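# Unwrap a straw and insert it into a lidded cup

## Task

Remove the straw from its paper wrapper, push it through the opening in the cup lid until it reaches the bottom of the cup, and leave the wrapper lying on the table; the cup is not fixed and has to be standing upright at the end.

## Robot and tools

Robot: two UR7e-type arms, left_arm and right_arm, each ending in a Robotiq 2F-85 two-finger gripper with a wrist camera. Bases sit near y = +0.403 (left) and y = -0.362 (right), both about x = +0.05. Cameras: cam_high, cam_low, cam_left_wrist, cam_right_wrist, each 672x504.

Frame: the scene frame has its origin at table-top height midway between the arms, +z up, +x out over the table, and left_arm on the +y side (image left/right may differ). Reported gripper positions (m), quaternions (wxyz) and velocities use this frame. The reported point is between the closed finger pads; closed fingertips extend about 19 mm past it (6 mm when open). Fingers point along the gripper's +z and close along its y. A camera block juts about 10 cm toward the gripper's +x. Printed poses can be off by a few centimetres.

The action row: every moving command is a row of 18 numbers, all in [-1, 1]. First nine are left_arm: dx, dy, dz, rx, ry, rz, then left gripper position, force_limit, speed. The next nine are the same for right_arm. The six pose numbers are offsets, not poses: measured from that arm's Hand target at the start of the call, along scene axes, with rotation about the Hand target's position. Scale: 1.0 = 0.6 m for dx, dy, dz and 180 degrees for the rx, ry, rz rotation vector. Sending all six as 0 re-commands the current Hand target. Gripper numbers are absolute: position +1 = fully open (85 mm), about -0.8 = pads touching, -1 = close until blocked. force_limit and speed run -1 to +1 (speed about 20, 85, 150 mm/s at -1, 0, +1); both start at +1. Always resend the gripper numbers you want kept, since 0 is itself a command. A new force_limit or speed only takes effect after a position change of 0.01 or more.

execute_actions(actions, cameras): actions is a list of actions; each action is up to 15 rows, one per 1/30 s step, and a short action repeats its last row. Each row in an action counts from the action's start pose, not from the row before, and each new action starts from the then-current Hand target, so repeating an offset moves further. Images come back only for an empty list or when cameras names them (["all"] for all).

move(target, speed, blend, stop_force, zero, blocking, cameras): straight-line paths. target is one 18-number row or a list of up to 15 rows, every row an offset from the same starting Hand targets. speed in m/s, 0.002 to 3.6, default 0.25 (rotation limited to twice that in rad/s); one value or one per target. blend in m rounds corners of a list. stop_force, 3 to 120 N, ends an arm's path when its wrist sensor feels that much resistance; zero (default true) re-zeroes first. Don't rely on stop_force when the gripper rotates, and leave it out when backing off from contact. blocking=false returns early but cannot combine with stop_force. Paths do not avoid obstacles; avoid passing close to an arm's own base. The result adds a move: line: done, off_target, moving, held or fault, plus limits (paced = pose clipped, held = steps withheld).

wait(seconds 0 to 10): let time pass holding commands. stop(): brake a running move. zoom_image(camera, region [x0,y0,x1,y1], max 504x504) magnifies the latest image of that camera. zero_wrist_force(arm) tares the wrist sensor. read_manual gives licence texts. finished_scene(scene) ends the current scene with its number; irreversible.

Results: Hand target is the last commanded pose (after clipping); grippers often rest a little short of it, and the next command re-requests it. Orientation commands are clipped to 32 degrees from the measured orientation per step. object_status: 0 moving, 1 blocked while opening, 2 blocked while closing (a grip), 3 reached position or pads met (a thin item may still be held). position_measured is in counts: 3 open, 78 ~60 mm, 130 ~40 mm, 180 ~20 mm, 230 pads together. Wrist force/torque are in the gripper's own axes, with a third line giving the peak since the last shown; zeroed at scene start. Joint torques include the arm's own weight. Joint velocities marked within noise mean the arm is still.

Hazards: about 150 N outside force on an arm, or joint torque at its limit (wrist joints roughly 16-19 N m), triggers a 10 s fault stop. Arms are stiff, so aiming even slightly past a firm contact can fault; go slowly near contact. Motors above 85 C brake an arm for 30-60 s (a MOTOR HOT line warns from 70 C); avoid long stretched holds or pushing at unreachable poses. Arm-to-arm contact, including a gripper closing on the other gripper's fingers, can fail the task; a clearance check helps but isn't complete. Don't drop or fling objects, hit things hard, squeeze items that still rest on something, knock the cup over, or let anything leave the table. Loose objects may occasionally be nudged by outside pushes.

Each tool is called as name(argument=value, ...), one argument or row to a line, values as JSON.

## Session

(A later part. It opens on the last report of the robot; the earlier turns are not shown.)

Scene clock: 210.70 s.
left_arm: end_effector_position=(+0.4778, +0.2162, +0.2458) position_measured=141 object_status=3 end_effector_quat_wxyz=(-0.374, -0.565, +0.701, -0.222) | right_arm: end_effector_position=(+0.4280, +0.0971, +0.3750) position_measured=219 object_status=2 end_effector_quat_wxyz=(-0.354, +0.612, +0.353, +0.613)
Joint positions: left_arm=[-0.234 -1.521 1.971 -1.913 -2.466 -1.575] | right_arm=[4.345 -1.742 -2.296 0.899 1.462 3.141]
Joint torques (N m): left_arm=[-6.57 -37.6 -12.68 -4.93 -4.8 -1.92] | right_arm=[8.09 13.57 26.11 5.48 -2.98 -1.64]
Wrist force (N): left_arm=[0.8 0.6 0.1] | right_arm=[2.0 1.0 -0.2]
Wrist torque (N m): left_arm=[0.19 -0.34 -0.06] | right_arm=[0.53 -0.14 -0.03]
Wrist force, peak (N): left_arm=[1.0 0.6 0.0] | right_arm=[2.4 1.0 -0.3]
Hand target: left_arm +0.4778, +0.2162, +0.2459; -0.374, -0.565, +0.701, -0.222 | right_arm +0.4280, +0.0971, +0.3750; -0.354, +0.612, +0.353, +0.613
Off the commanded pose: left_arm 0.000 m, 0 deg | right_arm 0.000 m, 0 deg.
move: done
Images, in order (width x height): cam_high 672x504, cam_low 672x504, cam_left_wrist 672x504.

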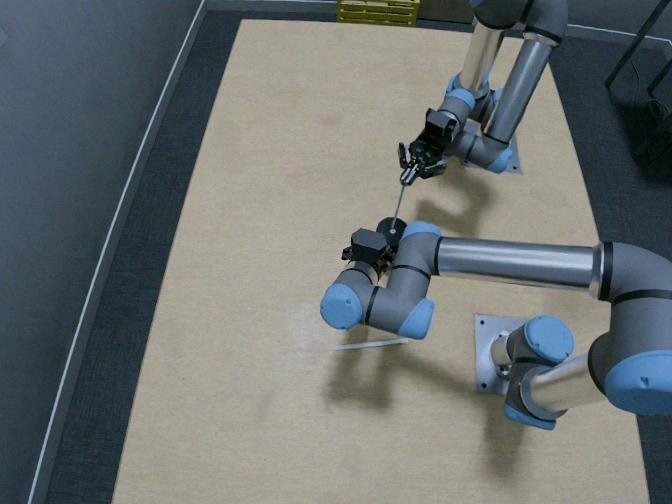

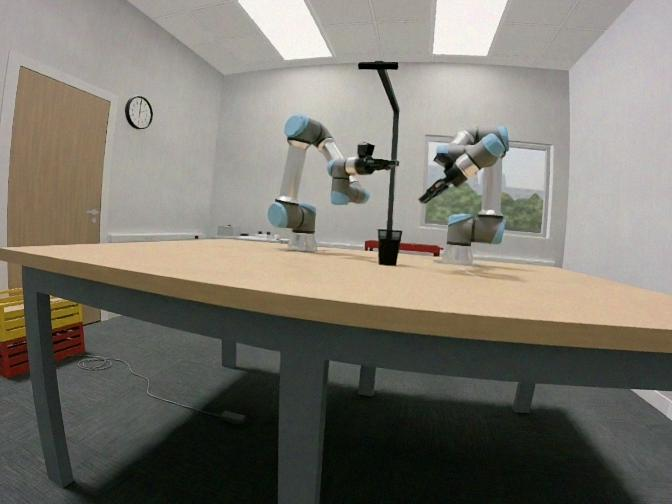

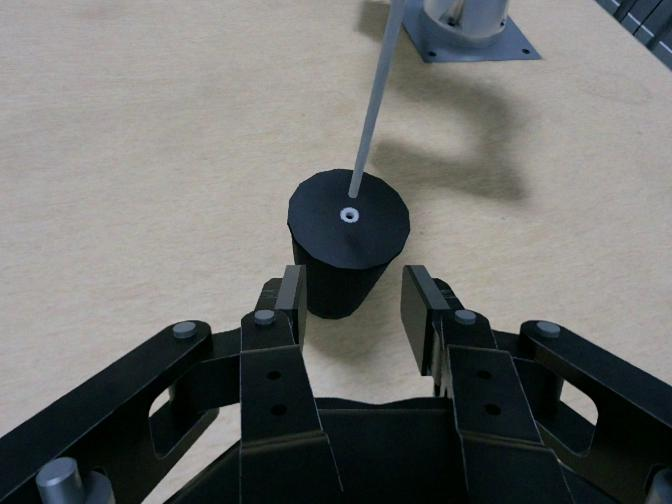

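move(
  target=[0,0,0,0,0,0,-0.1,-1,-1,-0.0018,-0.0138,-0.03,0,0,0,-1,-0.3,-1],
  speed=0.06,
  cameras=["cam_high","cam_low","cam_left_wrist"],
)

zoom_image(
  camera="cam_left_wrist",
  region=[300, 150, 400, 260],
)

zoom_image(
  camera="cam_low",
  region=[360, 190, 420, 270],
)

zoom_image(
  camera="cam_high",
  region=[370, 180, 420, 250],
)

Scene clock: 233.47 s.
left_arm: end_effector_position=(+0.4778, +0.2162, +0.2459) position_measured=141 object_status=3 end_effector_quat_wxyz=(-0.374, -0.565, +0.701, -0.222) | right_arm: end_effector_position=(+0.4269, +0.0889, +0.3570) position_measured=219 object_status=2 end_effector_quat_wxyz=(-0.354, +0.612, +0.353, +0.613)
Joint positions: left_arm=[-0.234 -1.521 1.971 -1.913 -2.466 -1.575] | right_arm=[4.338 -1.775 -2.329 0.965 1.47 3.141]
Joint torques (N m): left_arm=[-7.07 -36.69 -12.64 -5.06 -4.25 -1.87] | right_arm=[-6.71 13.56 5.36 5.75 2.38 0.32]
Wrist force (N): left_arm=[0.7 0.6 0.2] | right_arm=[2.2 1.0 -0.1]
Wrist torque (N m): left_arm=[0.19 -0.33 -0.06] | right_arm=[0.52 -0.17 -0.04]
Wrist force, peak (N): left_arm=[1.0 0.7 0.2] | right_arm=[2.5 1.3 -0.2]
Hand target: left_arm +0.4778, +0.2162, +0.2459; -0.374, -0.565, +0.701, -0.222 | right_arm +0.4269, +0.0889, +0.3570; -0.354, +0.612, +0.353, +0.613
Off the commanded pose: left_arm 0.000 m, 0 deg | right_arm 0.000 m, 0 deg.
move: done
Images, in order (width x height): cam_high 672x504, cam_low 672x504, cam_left_wrist 672x504.

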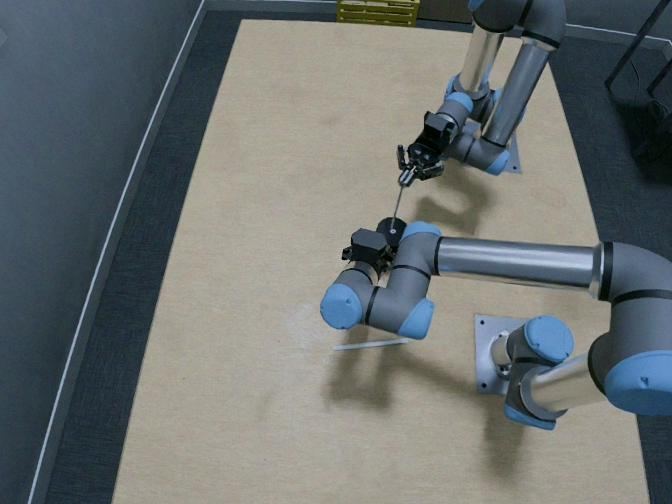

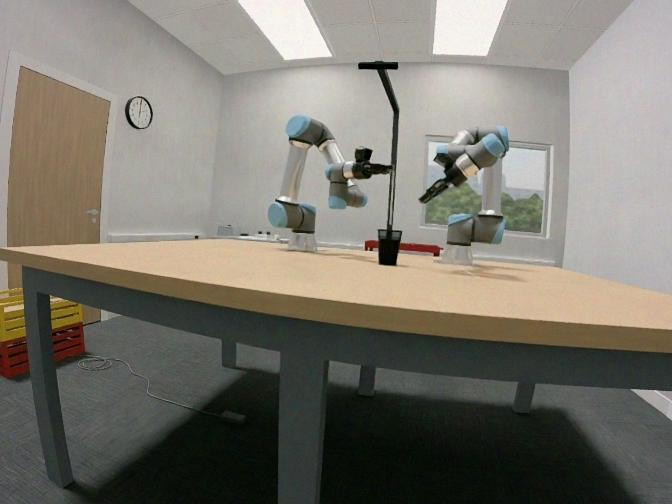

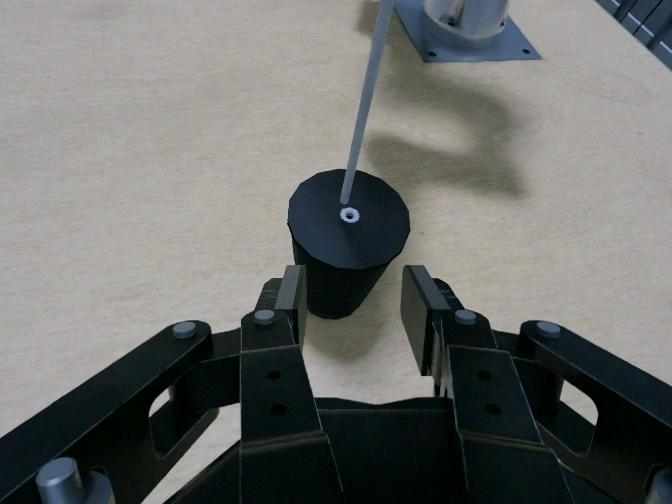

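Scaled by 4.582 from the camera's 672x504 image, which has a finer 960x720 frame.

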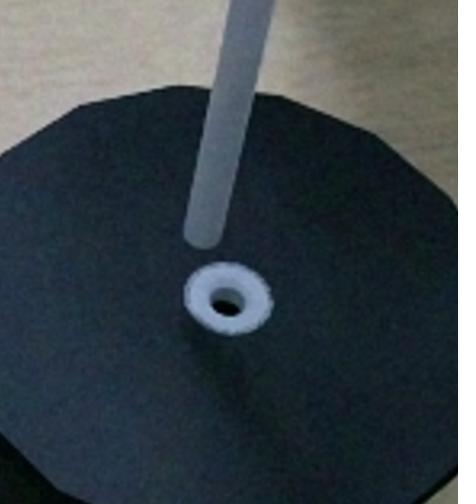

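Scaled by 6.300 from the camera's 672x504 image, which has a finer 960x720 frame.

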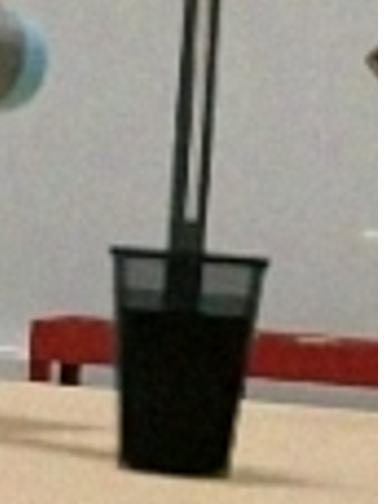

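Scaled by 7.200 from the camera's 672x504 image, which has a finer 960x720 frame.

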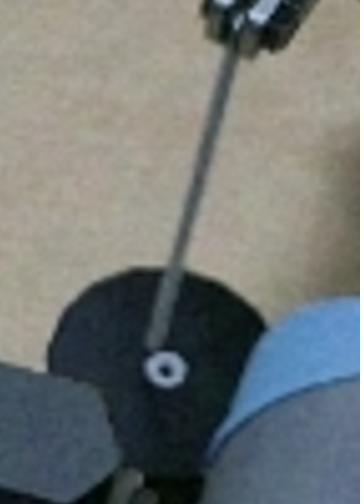

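move(
  target=[0,0,0,0,0,0,-0.1,-1,-1,-0.01,0,-0.0117,0,0,0,-1,-0.3,-1],
  speed=0.04,
  cameras=["cam_high","cam_low","cam_left_wrist"],
)

zoom_image(
  camera="cam_left_wrist",
  region=[300, 150, 400, 260],
)

zoom_image(
  camera="cam_low",
  region=[360, 190, 420, 270],
)

zoom_image(
  camera="cam_high",
  region=[370, 180, 420, 250],
)

Scene clock: 254.27 s.
left_arm: end_effector_position=(+0.4778, +0.2162, +0.2459) position_measured=141 object_status=3 end_effector_quat_wxyz=(-0.374, -0.565, +0.701, -0.222) | right_arm: end_effector_position=(+0.4210, +0.0889, +0.3500) position_measured=219 object_status=2 end_effector_quat_wxyz=(-0.354, +0.612, +0.353, +0.613)
Joint positions: left_arm=[-0.234 -1.521 1.971 -1.913 -2.466 -1.575] | right_arm=[4.355 -1.785 -2.347 0.992 1.452 3.141]
Joint torques (N m): left_arm=[-7.77 -37.13 -12.63 -4.93 -2.99 -1.57] | right_arm=[8.17 15.11 4.51 5.79 -3.23 -1.26]
Wrist force (N): left_arm=[0.8 0.7 0.0] | right_arm=[2.1 0.9 -0.3]
Wrist torque (N m): left_arm=[0.21 -0.33 -0.06] | right_arm=[0.52 -0.16 -0.04]
Wrist force, peak (N): left_arm=[0.9 0.8 0.3] | right_arm=[2.3 1.3 -0.2]
Hand target: left_arm +0.4778, +0.2162, +0.2459; -0.374, -0.565, +0.701, -0.222 | right_arm +0.4209, +0.0889, +0.3500; -0.354, +0.612, +0.353, +0.613
Off the commanded pose: left_arm 0.000 m, 0 deg | right_arm 0.000 m, 0 deg.
move: done
Images, in order (width x height): cam_high 672x504, cam_low 672x504, cam_left_wrist 672x504.

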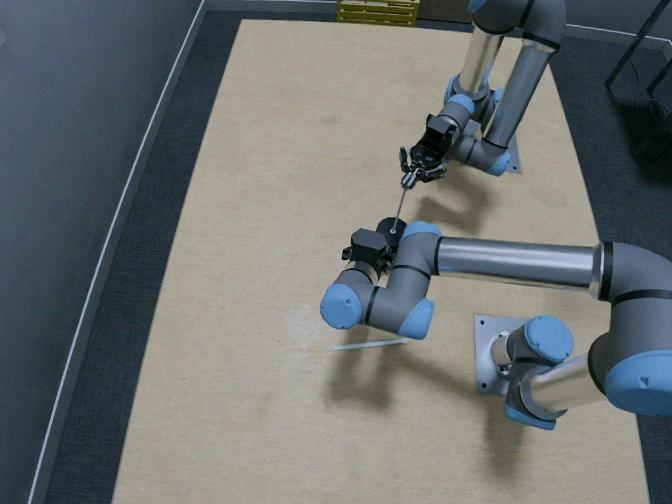

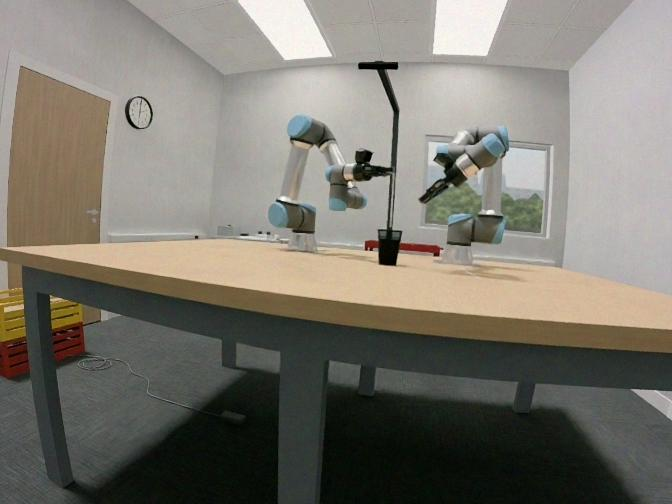

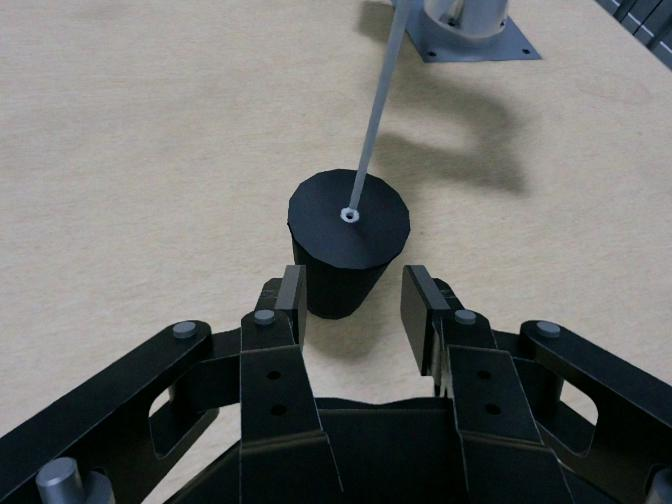

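Scaled by 4.582 from the camera's 672x504 image, which has a finer 960x720 frame.

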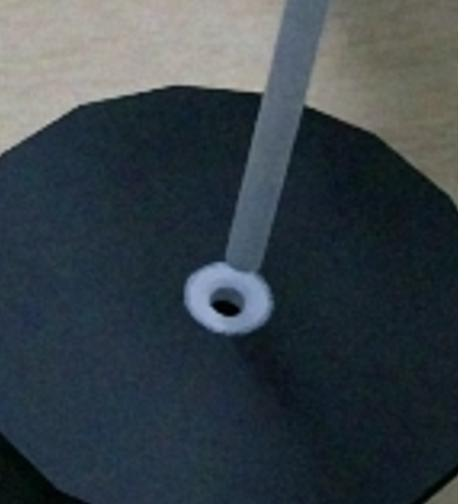

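Scaled by 6.300 from the camera's 672x504 image, which has a finer 960x720 frame.

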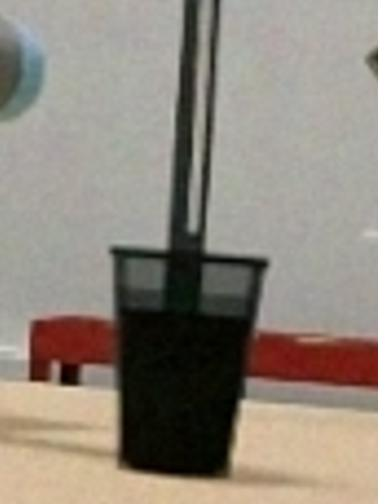

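Scaled by 7.200 from the camera's 672x504 image, which has a finer 960x720 frame.

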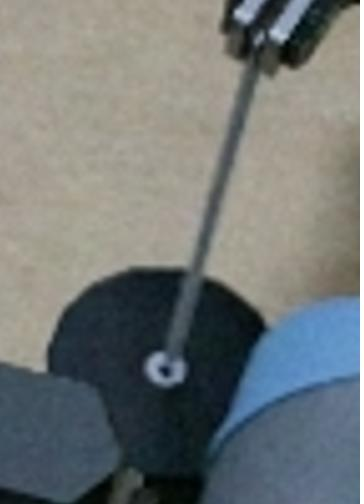

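move(
  target=[0,0,0,0,0,0,-0.1,-1,-1,0.0018,-0.0025,-0.0067,0,0,0,-1,-0.3,-1],
  speed=0.02,
  cameras=["cam_high","cam_low","cam_left_wrist"],
)

zoom_image(
  camera="cam_left_wrist",
  region=[300, 150, 400, 260],
)

zoom_image(
  camera="cam_low",
  region=[360, 190, 420, 270],
)

zoom_image(
  camera="cam_high",
  region=[370, 180, 420, 250],
)

Scene clock: 264.53 s.
left_arm: end_effector_position=(+0.4778, +0.2162, +0.2459) position_measured=141 object_status=3 end_effector_quat_wxyz=(-0.374, -0.565, +0.701, -0.222) | right_arm: end_effector_position=(+0.4220, +0.0874, +0.3460) position_measured=219 object_status=2 end_effector_quat_wxyz=(-0.354, +0.612, +0.353, +0.613)
Joint positions: left_arm=[-0.234 -1.521 1.971 -1.913 -2.466 -1.575] | right_arm=[4.35 -1.796 -2.35 1.007 1.457 3.141]
Joint torques (N m): left_arm=[-7.44 -38.79 -12.47 -4.93 -1.55 -1.58] | right_arm=[-6.23 14.83 4.73 5.11 2.51 -0.6]
Wrist force (N): left_arm=[0.7 0.5 0.3] | right_arm=[2.2 1.3 -0.2]
Wrist torque (N m): left_arm=[0.18 -0.33 -0.06] | right_arm=[0.57 -0.17 -0.04]
Wrist force, peak (N): left_arm=[1.1 0.8 0.1] | right_arm=[2.3 1.1 -0.1]
Hand target: left_arm +0.4778, +0.2162, +0.2459; -0.374, -0.565, +0.701, -0.222 | right_arm +0.4220, +0.0874, +0.3459; -0.354, +0.612, +0.353, +0.613
Off the commanded pose: left_arm 0.000 m, 0 deg | right_arm 0.000 m, 0 deg.
move: done
Images, in order (width x height): cam_high 672x504, cam_low 672x504, cam_left_wrist 672x504.

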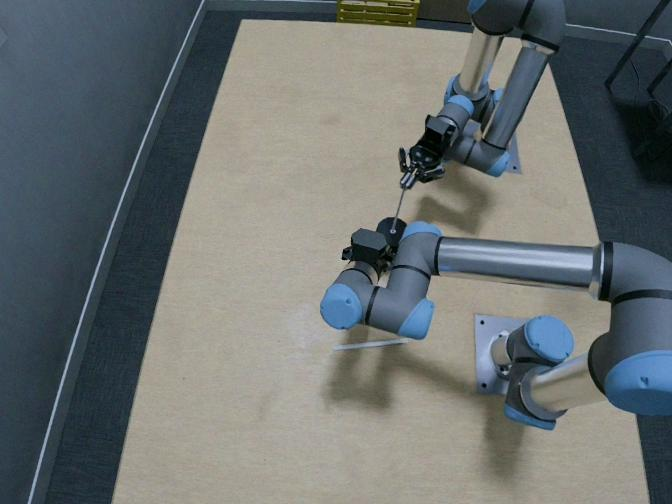

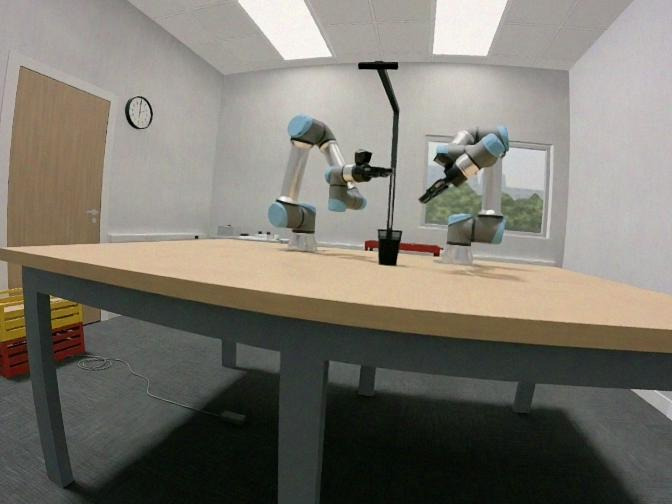

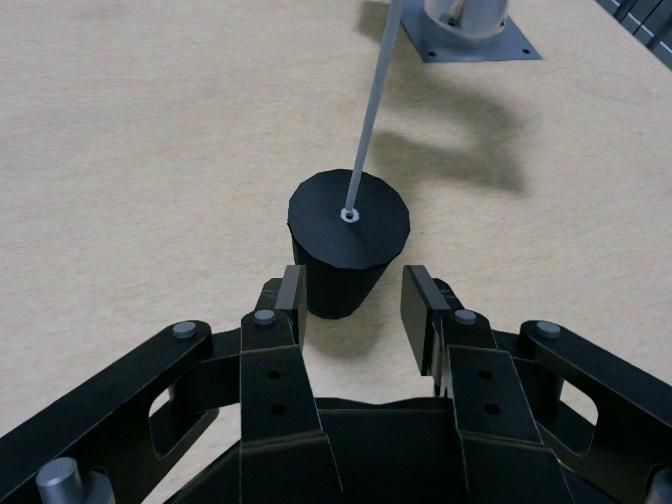

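Scaled by 4.582 from the camera's 672x504 image, which has a finer 960x720 frame.

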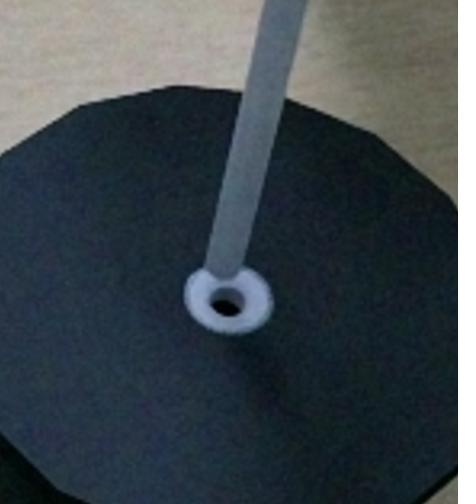

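Scaled by 6.300 from the camera's 672x504 image, which has a finer 960x720 frame.

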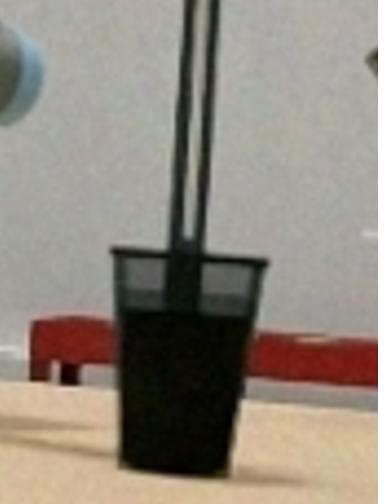

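Scaled by 7.200 from the camera's 672x504 image, which has a finer 960x720 frame.

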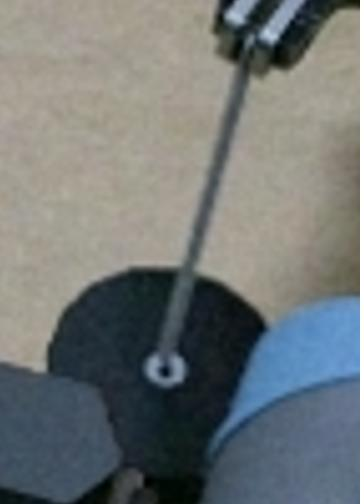

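move(
  target=[0,0,0,0,0,0,-0.1,-1,-1,-0.001,0,-0.03,0,0,0,-1,-0.3,-1],
  speed=0.012,
  stop_force=3,
  cameras=["cam_high","cam_low","cam_left_wrist"],
)

zoom_image(
  camera="cam_left_wrist",
  region=[300, 150, 400, 260],
)

zoom_image(
  camera="cam_low",
  region=[360, 190, 420, 270],
)

Scene clock: 276.27 s.
left_arm: end_effector_position=(+0.4778, +0.2162, +0.2459) position_measured=141 object_status=3 end_effector_quat_wxyz=(-0.374, -0.565, +0.701, -0.222) | right_arm: end_effector_position=(+0.4217, +0.0874, +0.3379) position_measured=219 object_status=2 end_effector_quat_wxyz=(-0.354, +0.612, +0.353, +0.613)
Joint positions: left_arm=[-0.234 -1.521 1.971 -1.913 -2.466 -1.575] | right_arm=[4.351 -1.818 -2.356 1.035 1.456 3.141]
Joint torques (N m): left_arm=[-7.23 -37.79 -11.89 -4.82 0.1 -1.48] | right_arm=[-4.02 30.12 22.27 -0.53 1.02 0.32]
Wrist force (N): left_arm=[0.7 0.4 0.0] | right_arm=[5.3 1.2 -0.3]
Wrist torque (N m): left_arm=[0.16 -0.33 -0.06] | right_arm=[0.56 -0.20 -0.04]
Wrist force, peak (N): left_arm=[1.0 0.8 -0.1] | right_arm=[9.1 0.9 -0.3]
Hand target: left_arm +0.4778, +0.2162, +0.2459; -0.374, -0.565, +0.701, -0.222 | right_arm +0.4217, +0.0874, +0.3379; -0.354, +0.612, +0.353, +0.613 (not the last commanded pose)
Off the commanded pose: left_arm 0.000 m, 0 deg | right_arm 0.010 m, 0 deg.
move: contact (right_arm)
Images, in order (width x height): cam_high 672x504, cam_low 672x504, cam_left_wrist 672x504.

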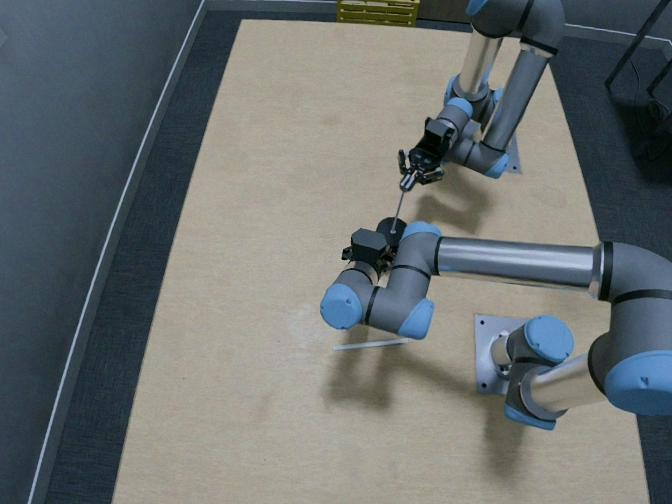

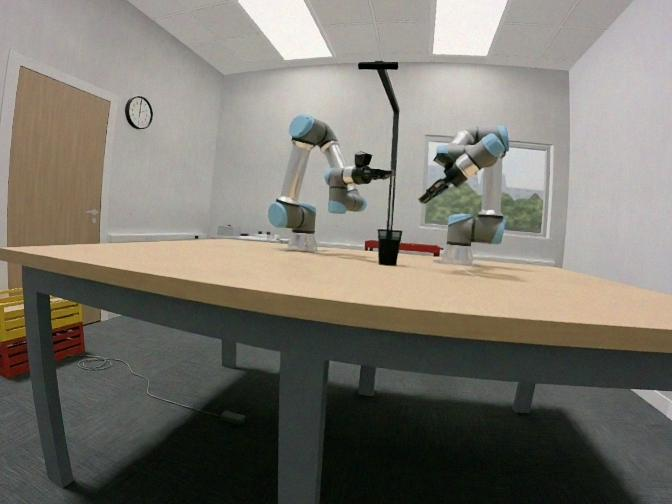

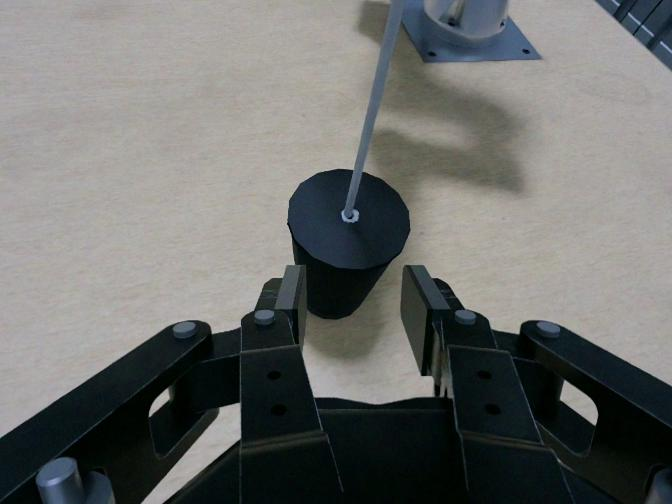

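Scaled by 4.582 from the camera's 672x504 image, which has a finer 960x720 frame.

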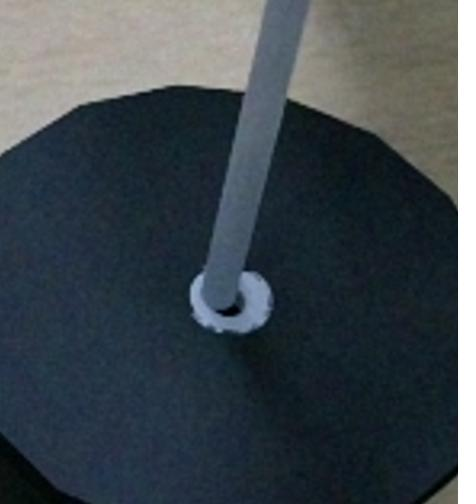

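Scaled by 6.300 from the camera's 672x504 image, which has a finer 960x720 frame.

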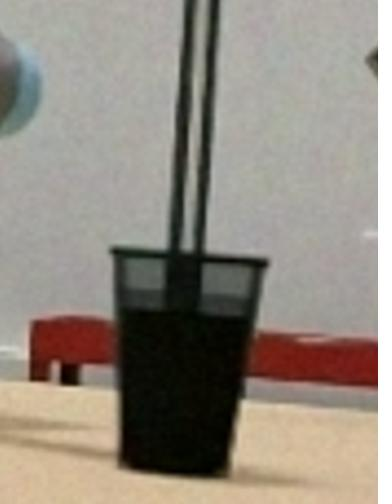

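move(
  target=[
    [0,0,0,0,0,0,-0.1,-1,-1,0,0,0.004,0,0,0,-1,-0.3,-1],
    [0,0,0,0,0,0,-0.1,-1,-1,-0.0016,0,0.004,0,0,0,-1,-0.3,-1],
  ],
  speed=0.02,
  cameras=["cam_left_wrist"],
)

zoom_image(
  camera="cam_left_wrist",
  region=[320, 180, 380, 245],
)

move(
  target=[0,0,0,0,0,0,-0.1,-1,-1,0,0,-0.03,0,0,0,-1,-0.3,-1],
  speed=0.012,
  stop_force=3,
  cameras=["cam_high","cam_low","cam_left_wrist"],
)

zoom_image(
  camera="cam_left_wrist",
  region=[320, 180, 380, 245],
)

Scene clock: 286.87 s.
left_arm: end_effector_position=(+0.4778, +0.2162, +0.2459) position_measured=141 object_status=3 end_effector_quat_wxyz=(-0.374, -0.565, +0.701, -0.222) | right_arm: end_effector_position=(+0.4209, +0.0874, +0.3403) position_measured=219 object_status=2 end_effector_quat_wxyz=(-0.354, +0.612, +0.353, +0.613)
Joint positions: left_arm=[-0.234 -1.521 1.971 -1.913 -2.466 -1.575] | right_arm=[4.354 -1.81 -2.357 1.027 1.454 3.141]
Joint torques (N m): left_arm=[-6.11 -37.46 -13.31 -4.8 0.7 -1.47] | right_arm=[9.07 33.2 4.33 -0.13 -2.12 -0.19]
Wrist force (N): left_arm=[0.8 0.5 0.1] | right_arm=[1.8 1.0 -0.3]
Wrist torque (N m): left_arm=[0.18 -0.35 -0.06] | right_arm=[0.53 -0.12 -0.04]
Wrist force, peak (N): left_arm=[1.1 0.7 0.3] | right_arm=[5.6 1.0 -0.3]
Hand target: left_arm +0.4778, +0.2162, +0.2459; -0.374, -0.565, +0.701, -0.222 | right_arm +0.4208, +0.0874, +0.3403; -0.354, +0.612, +0.353, +0.613
Off the commanded pose: left_arm 0.000 m, 0 deg | right_arm 0.000 m, 0 deg.
move: done
Images, in order (width x height): cam_left_wrist 672x504.

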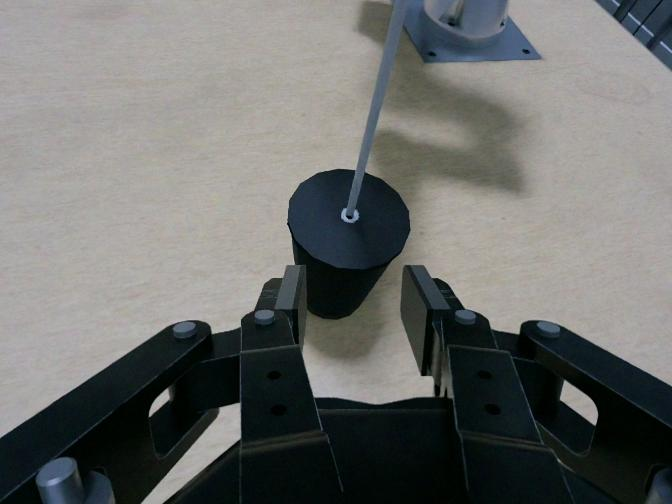

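Scaled by 7.754 from the camera's 672x504 image, which has a finer 960x720 frame.

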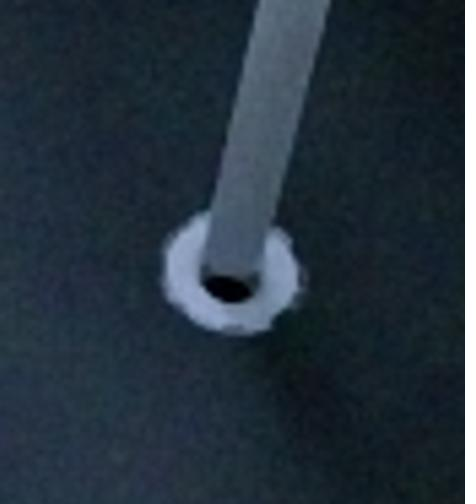

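Scene clock: 289.27 s.
left_arm: end_effector_position=(+0.4778, +0.2162, +0.2459) position_measured=141 object_status=3 end_effector_quat_wxyz=(-0.374, -0.565, +0.701, -0.222) | right_arm: end_effector_position=(+0.4208, +0.0874, +0.3223) position_measured=219 object_status=2 end_effector_quat_wxyz=(-0.354, +0.612, +0.353, +0.613)
Joint positions: left_arm=[-0.234 -1.521 1.971 -1.913 -2.466 -1.575] | right_arm=[4.354 -1.863 -2.367 1.09 1.454 3.141]
Joint torques (N m): left_arm=[-5.67 -37.42 -12.54 -4.9 0.76 -1.41] | right_arm=[8.26 16.27 3.83 5.62 -2.14 -0.13]
Wrist force (N): left_arm=[0.7 0.5 0.2] | right_arm=[2.1 0.8 -0.3]
Wrist torque (N m): left_arm=[0.17 -0.33 -0.06] | right_arm=[0.51 -0.15 -0.04]
Wrist force, peak (N): left_arm=[0.9 0.7 -0.3] | right_arm=[2.4 1.1 -0.5]
Hand target: left_arm +0.4778, +0.2162, +0.2459; -0.374, -0.565, +0.701, -0.222 | right_arm +0.4208, +0.0874, +0.3223; -0.354, +0.612, +0.353, +0.613
Off the commanded pose: left_arm 0.000 m, 0 deg | right_arm 0.000 m, 0 deg.
move: done
Images, in order (width x height): cam_high 672x504, cam_low 672x504, cam_left_wrist 672x504.

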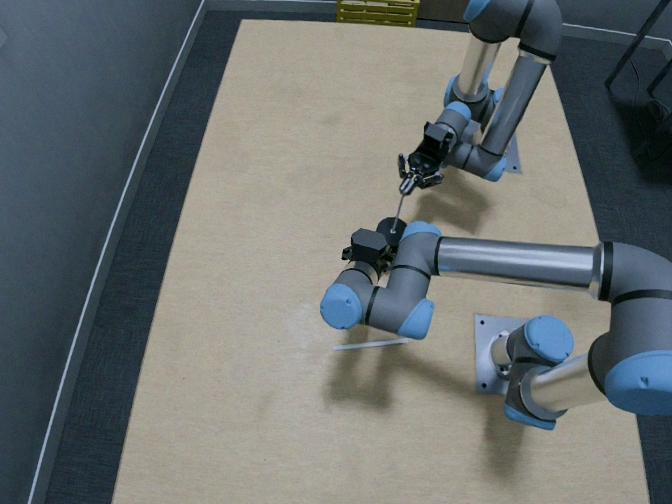

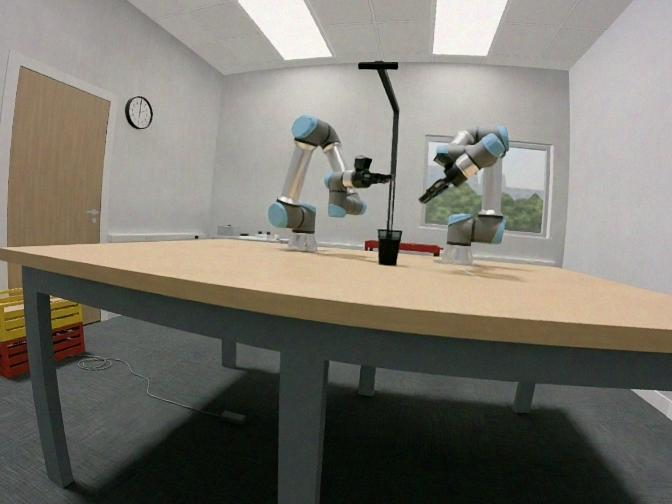

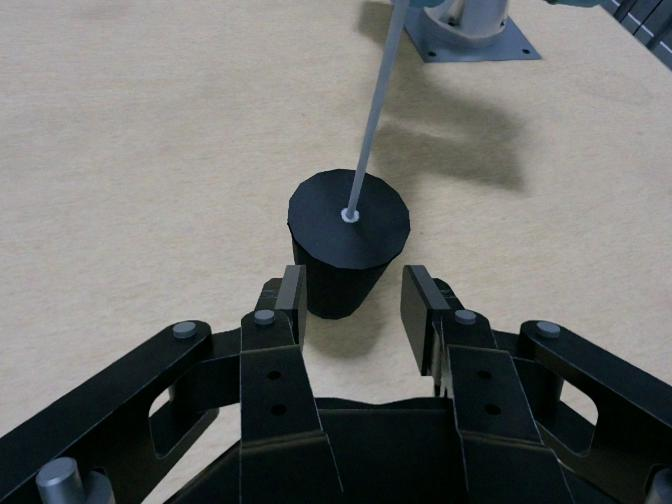

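Scaled by 7.754 from the camera's 672x504 image, which has a finer 960x720 frame.

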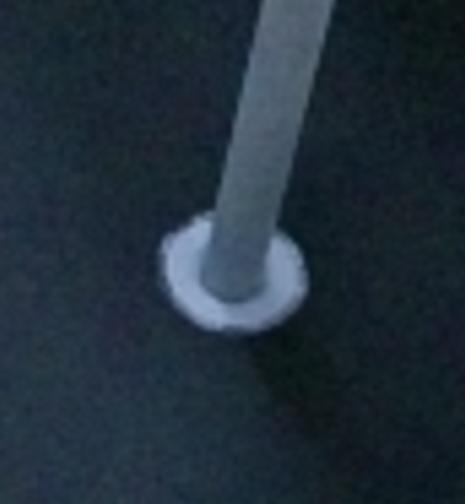

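move(
  target=[0,0,0,0,0,0,-0.1,-1,-1,0,0,-0.158,0,0,0,-1,-0.3,-1],
  speed=0.03,
  stop_force=4,
  cameras=["cam_low","cam_left_wrist"],
)

zoom_image(
  camera="cam_left_wrist",
  region=[270, 80, 440, 320],
)

Scene clock: 298.50 s.
left_arm: end_effector_position=(+0.4778, +0.2162, +0.2459) position_measured=141 object_status=3 end_effector_quat_wxyz=(-0.374, -0.565, +0.701, -0.222) | right_arm: end_effector_position=(+0.4208, +0.0874, +0.2275) position_measured=219 object_status=2 end_effector_quat_wxyz=(-0.354, +0.612, +0.353, +0.613)
Joint positions: left_arm=[-0.234 -1.521 1.971 -1.913 -2.466 -1.575] | right_arm=[4.354 -2.168 -2.377 1.405 1.454 3.141]
Joint torques (N m): left_arm=[-6.45 -38.68 -12.78 -4.88 0.9 -1.24] | right_arm=[4.3 20.91 14.12 5.36 0.39 -1.48]
Wrist force (N): left_arm=[0.8 0.4 0.0] | right_arm=[2.1 0.7 0.0]
Wrist torque (N m): left_arm=[0.16 -0.35 -0.06] | right_arm=[0.52 -0.12 -0.02]
Wrist force, peak (N): left_arm=[1.0 0.8 -0.1] | right_arm=[2.4 1.1 -0.1]
Hand target: left_arm +0.4778, +0.2162, +0.2459; -0.374, -0.565, +0.701, -0.222 | right_arm +0.4208, +0.0874, +0.2275; -0.354, +0.612, +0.353, +0.613
Off the commanded pose: left_arm 0.000 m, 0 deg | right_arm 0.000 m, 0 deg.
move: done
Images, in order (width x height): cam_low 672x504, cam_left_wrist 672x504.

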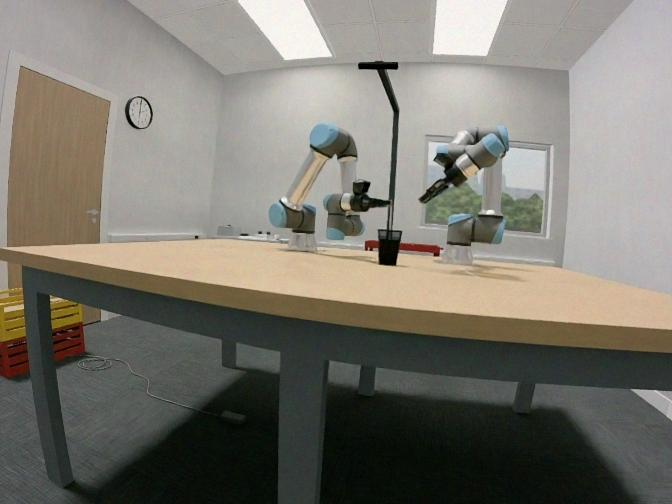

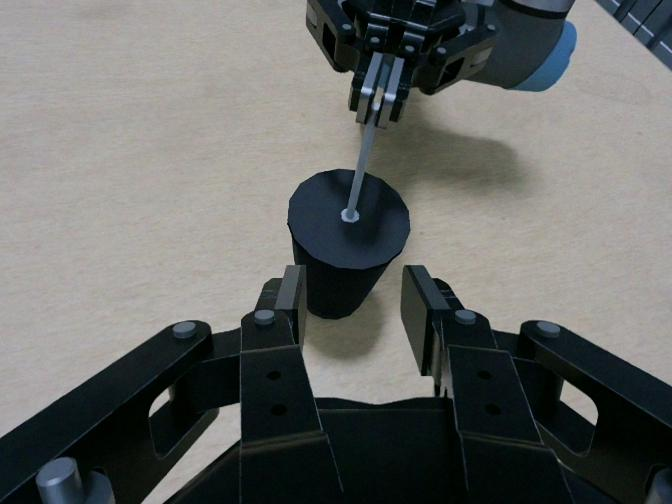

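Scaled by 2.100 from the camera's 672x504 image, which has a finer 960x720 frame.

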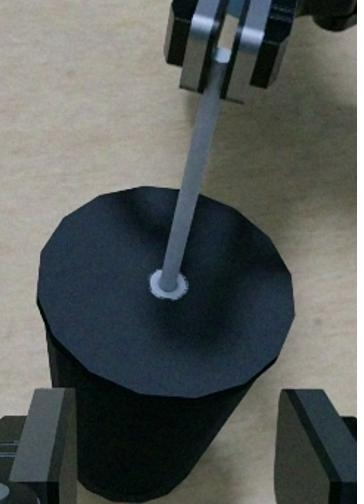

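move(
  target=[0,0,0,0,0,0,-0.1,-1,-1,0,0,-0.08,0,0,0,-1,-0.3,-1],
  speed=0.01,
  stop_force=3,
  cameras=["cam_low","cam_left_wrist"],
)

zoom_image(
  camera="cam_left_wrist",
  region=[270, 80, 440, 320],
)

Scene clock: 304.60 s.
left_arm: end_effector_position=(+0.4778, +0.2162, +0.2459) position_measured=141 object_status=3 end_effector_quat_wxyz=(-0.374, -0.565, +0.701, -0.222) | right_arm: end_effector_position=(+0.4208, +0.0874, +0.2137) position_measured=219 object_status=2 end_effector_quat_wxyz=(-0.354, +0.612, +0.353, +0.613)
Joint positions: left_arm=[-0.234 -1.521 1.971 -1.913 -2.466 -1.575] | right_arm=[4.354 -2.214 -2.372 1.447 1.454 3.141]
Joint torques (N m): left_arm=[-5.59 -37.05 -12.53 -4.98 1.06 -1.22] | right_arm=[1.93 37.46 -5.2 -0.38 0.8 -0.51]
Wrist force (N): left_arm=[0.5 0.6 0.2] | right_arm=[3.1 0.8 -0.2]
Wrist torque (N m): left_arm=[0.19 -0.30 -0.06] | right_arm=[0.53 -0.15 -0.01]
Wrist force, peak (N): left_arm=[1.0 0.7 0.1] | right_arm=[10.9 0.6 -0.2]
Hand target: left_arm +0.4778, +0.2162, +0.2459; -0.374, -0.565, +0.701, -0.222 | right_arm +0.4208, +0.0874, +0.2137; -0.354, +0.612, +0.353, +0.613 (not the last commanded pose)
Off the commanded pose: left_arm 0.000 m, 0 deg | right_arm 0.034 m, 0 deg.
move: contact (right_arm)
Images, in order (width x height): cam_low 672x504, cam_left_wrist 672x504.

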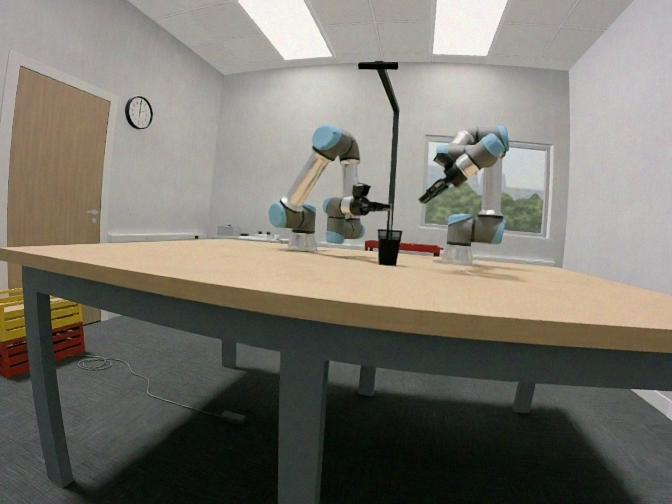

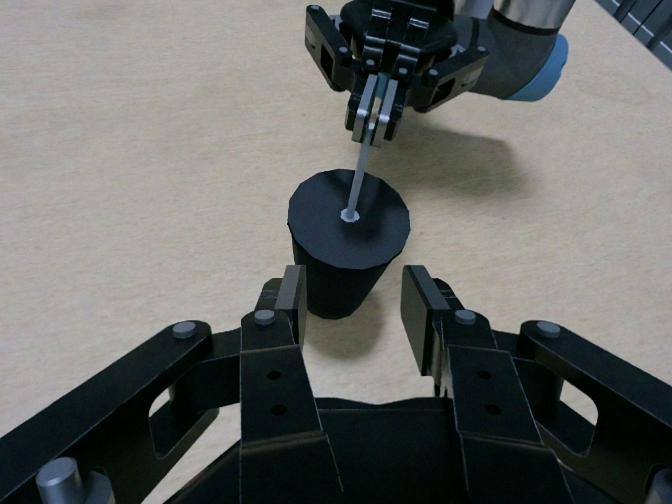

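Scaled by 2.100 from the camera's 672x504 image, which has a finer 960x720 frame.

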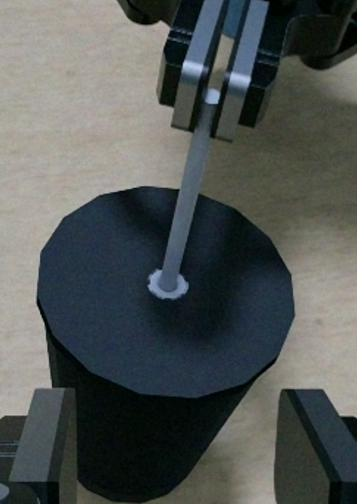

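move(
  target=[
    [0,0,0,0,0,0,-0.1,-1,-1,0,0,0.0012,0,0,0,-0.29,-0.3,-1],
    [0.02,0.1,0.1,0,0,0,-0.1,-1,-1,-0.1,-0.173,0.0012,0,0,0,-0.29,-0.3,-1],
    [0.04,0.2,0.2,0,0,0,-0.1,-1,-1,-0.12,-0.22,0.12,0,0,0,-0.29,-0.3,-1],
  ],
  speed=[0.05,0.1,0.25],
  blend=[0,0.02,0],
  cameras=["cam_low","cam_left_wrist","cam_high"],
)

zoom_image(
  camera="cam_high",
  region=[310, 180, 440, 370],
)

Scene clock: 313.97 s.
left_arm: end_effector_position=(+0.4936, +0.2955, +0.3251) position_measured=141 object_status=3 end_effector_quat_wxyz=(-0.374, -0.565, +0.701, -0.222) | right_arm: end_effector_position=(+0.3677, -0.0054, +0.2154) position_measured=165 object_status=3 end_effector_quat_wxyz=(-0.354, +0.612, +0.354, +0.612)
Joint positions: left_arm=[-0.067 -1.533 1.719 -1.452 -2.431 -1.319] | right_arm=[4.415 -2.215 -2.664 1.738 1.394 3.142]
Joint torques (N m): left_arm=[6.81 -19.71 -36.97 -0.12 1.02 1.95] | right_arm=[-6.84 15.85 8.21 0.04 2.35 -0.36]
Wrist force (N): left_arm=[0.5 0.7 -0.5] | right_arm=[2.1 1.0 -0.2]
Wrist torque (N m): left_arm=[0.23 -0.35 -0.14] | right_arm=[0.53 -0.14 -0.03]
Wrist force, peak (N): left_arm=[1.0 0.9 -1.8] | right_arm=[3.8 0.7 -2.7]
Hand target: left_arm +0.4937, +0.2955, +0.3251; -0.374, -0.565, +0.701, -0.222 (not the last commanded pose) | right_arm +0.3677, -0.0054, +0.2154; -0.354, +0.612, +0.354, +0.612 (not the last commanded pose)
Off the commanded pose: left_arm 0.058 m, 0 deg | right_arm 0.083 m, 0 deg.
move: held (right_arm; a check stopped the path), off_target (left_arm; braked when a check withheld steps of right_arm); path passed 1 of 3 targets; limits=held
pose unreachable (right arm): on one or more control steps of this call, first in action 0 (counted from 0), this arm could not follow its commanded pose, so it was not sent that pose on those steps. It may still have moved: this result reports where it is.
cause: moving toward the commanded pose would bring two parts of the arm too close to each other (joints 3 (elbow) to 5 (wrist 2) lie between them).
Images, in order (width x height): cam_high 672x504, cam_low 672x504, cam_left_wrist 672x504.

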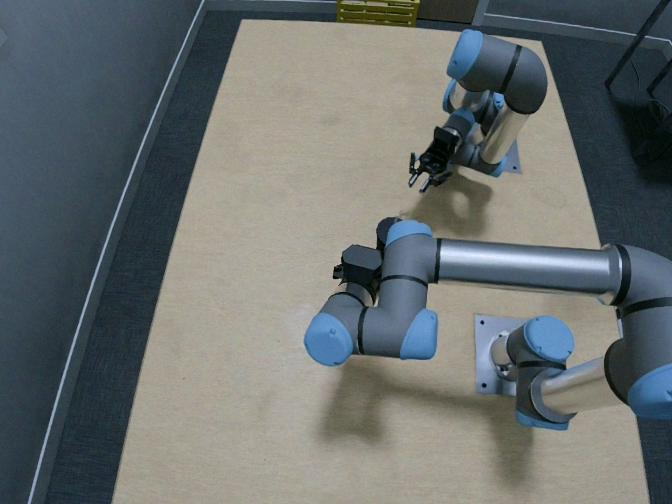

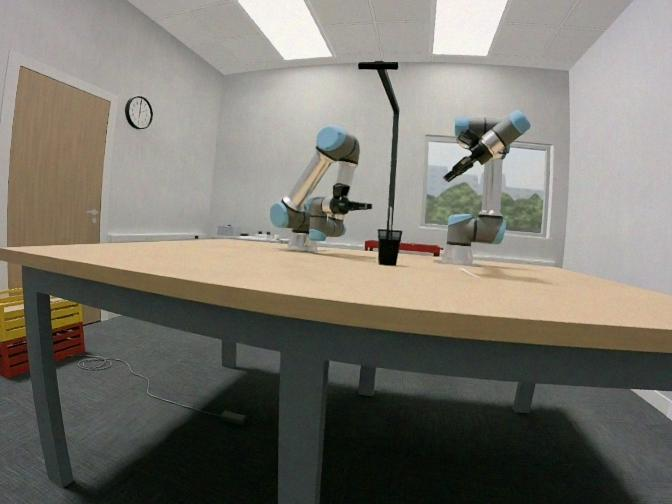

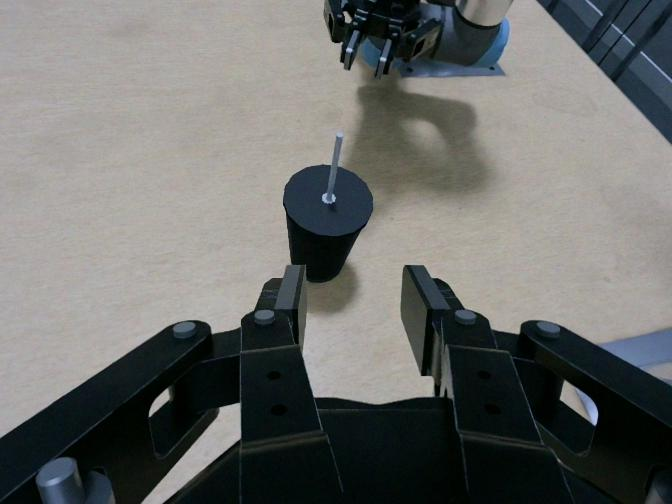

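Scaled by 2.653 from the camera's 672x504 image, which has a finer 960x720 frame.

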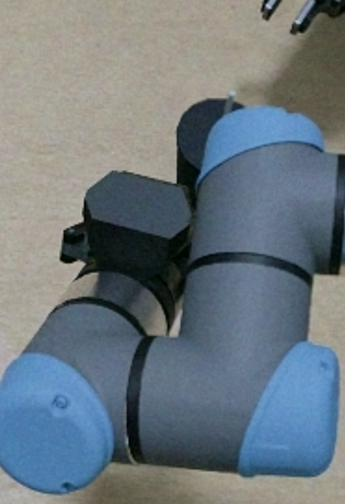

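Straw is in, cup upright, grippers are clear, wrapper on the table.

finished_scene(
  scene=2,
)

The scene is finished: the task was done.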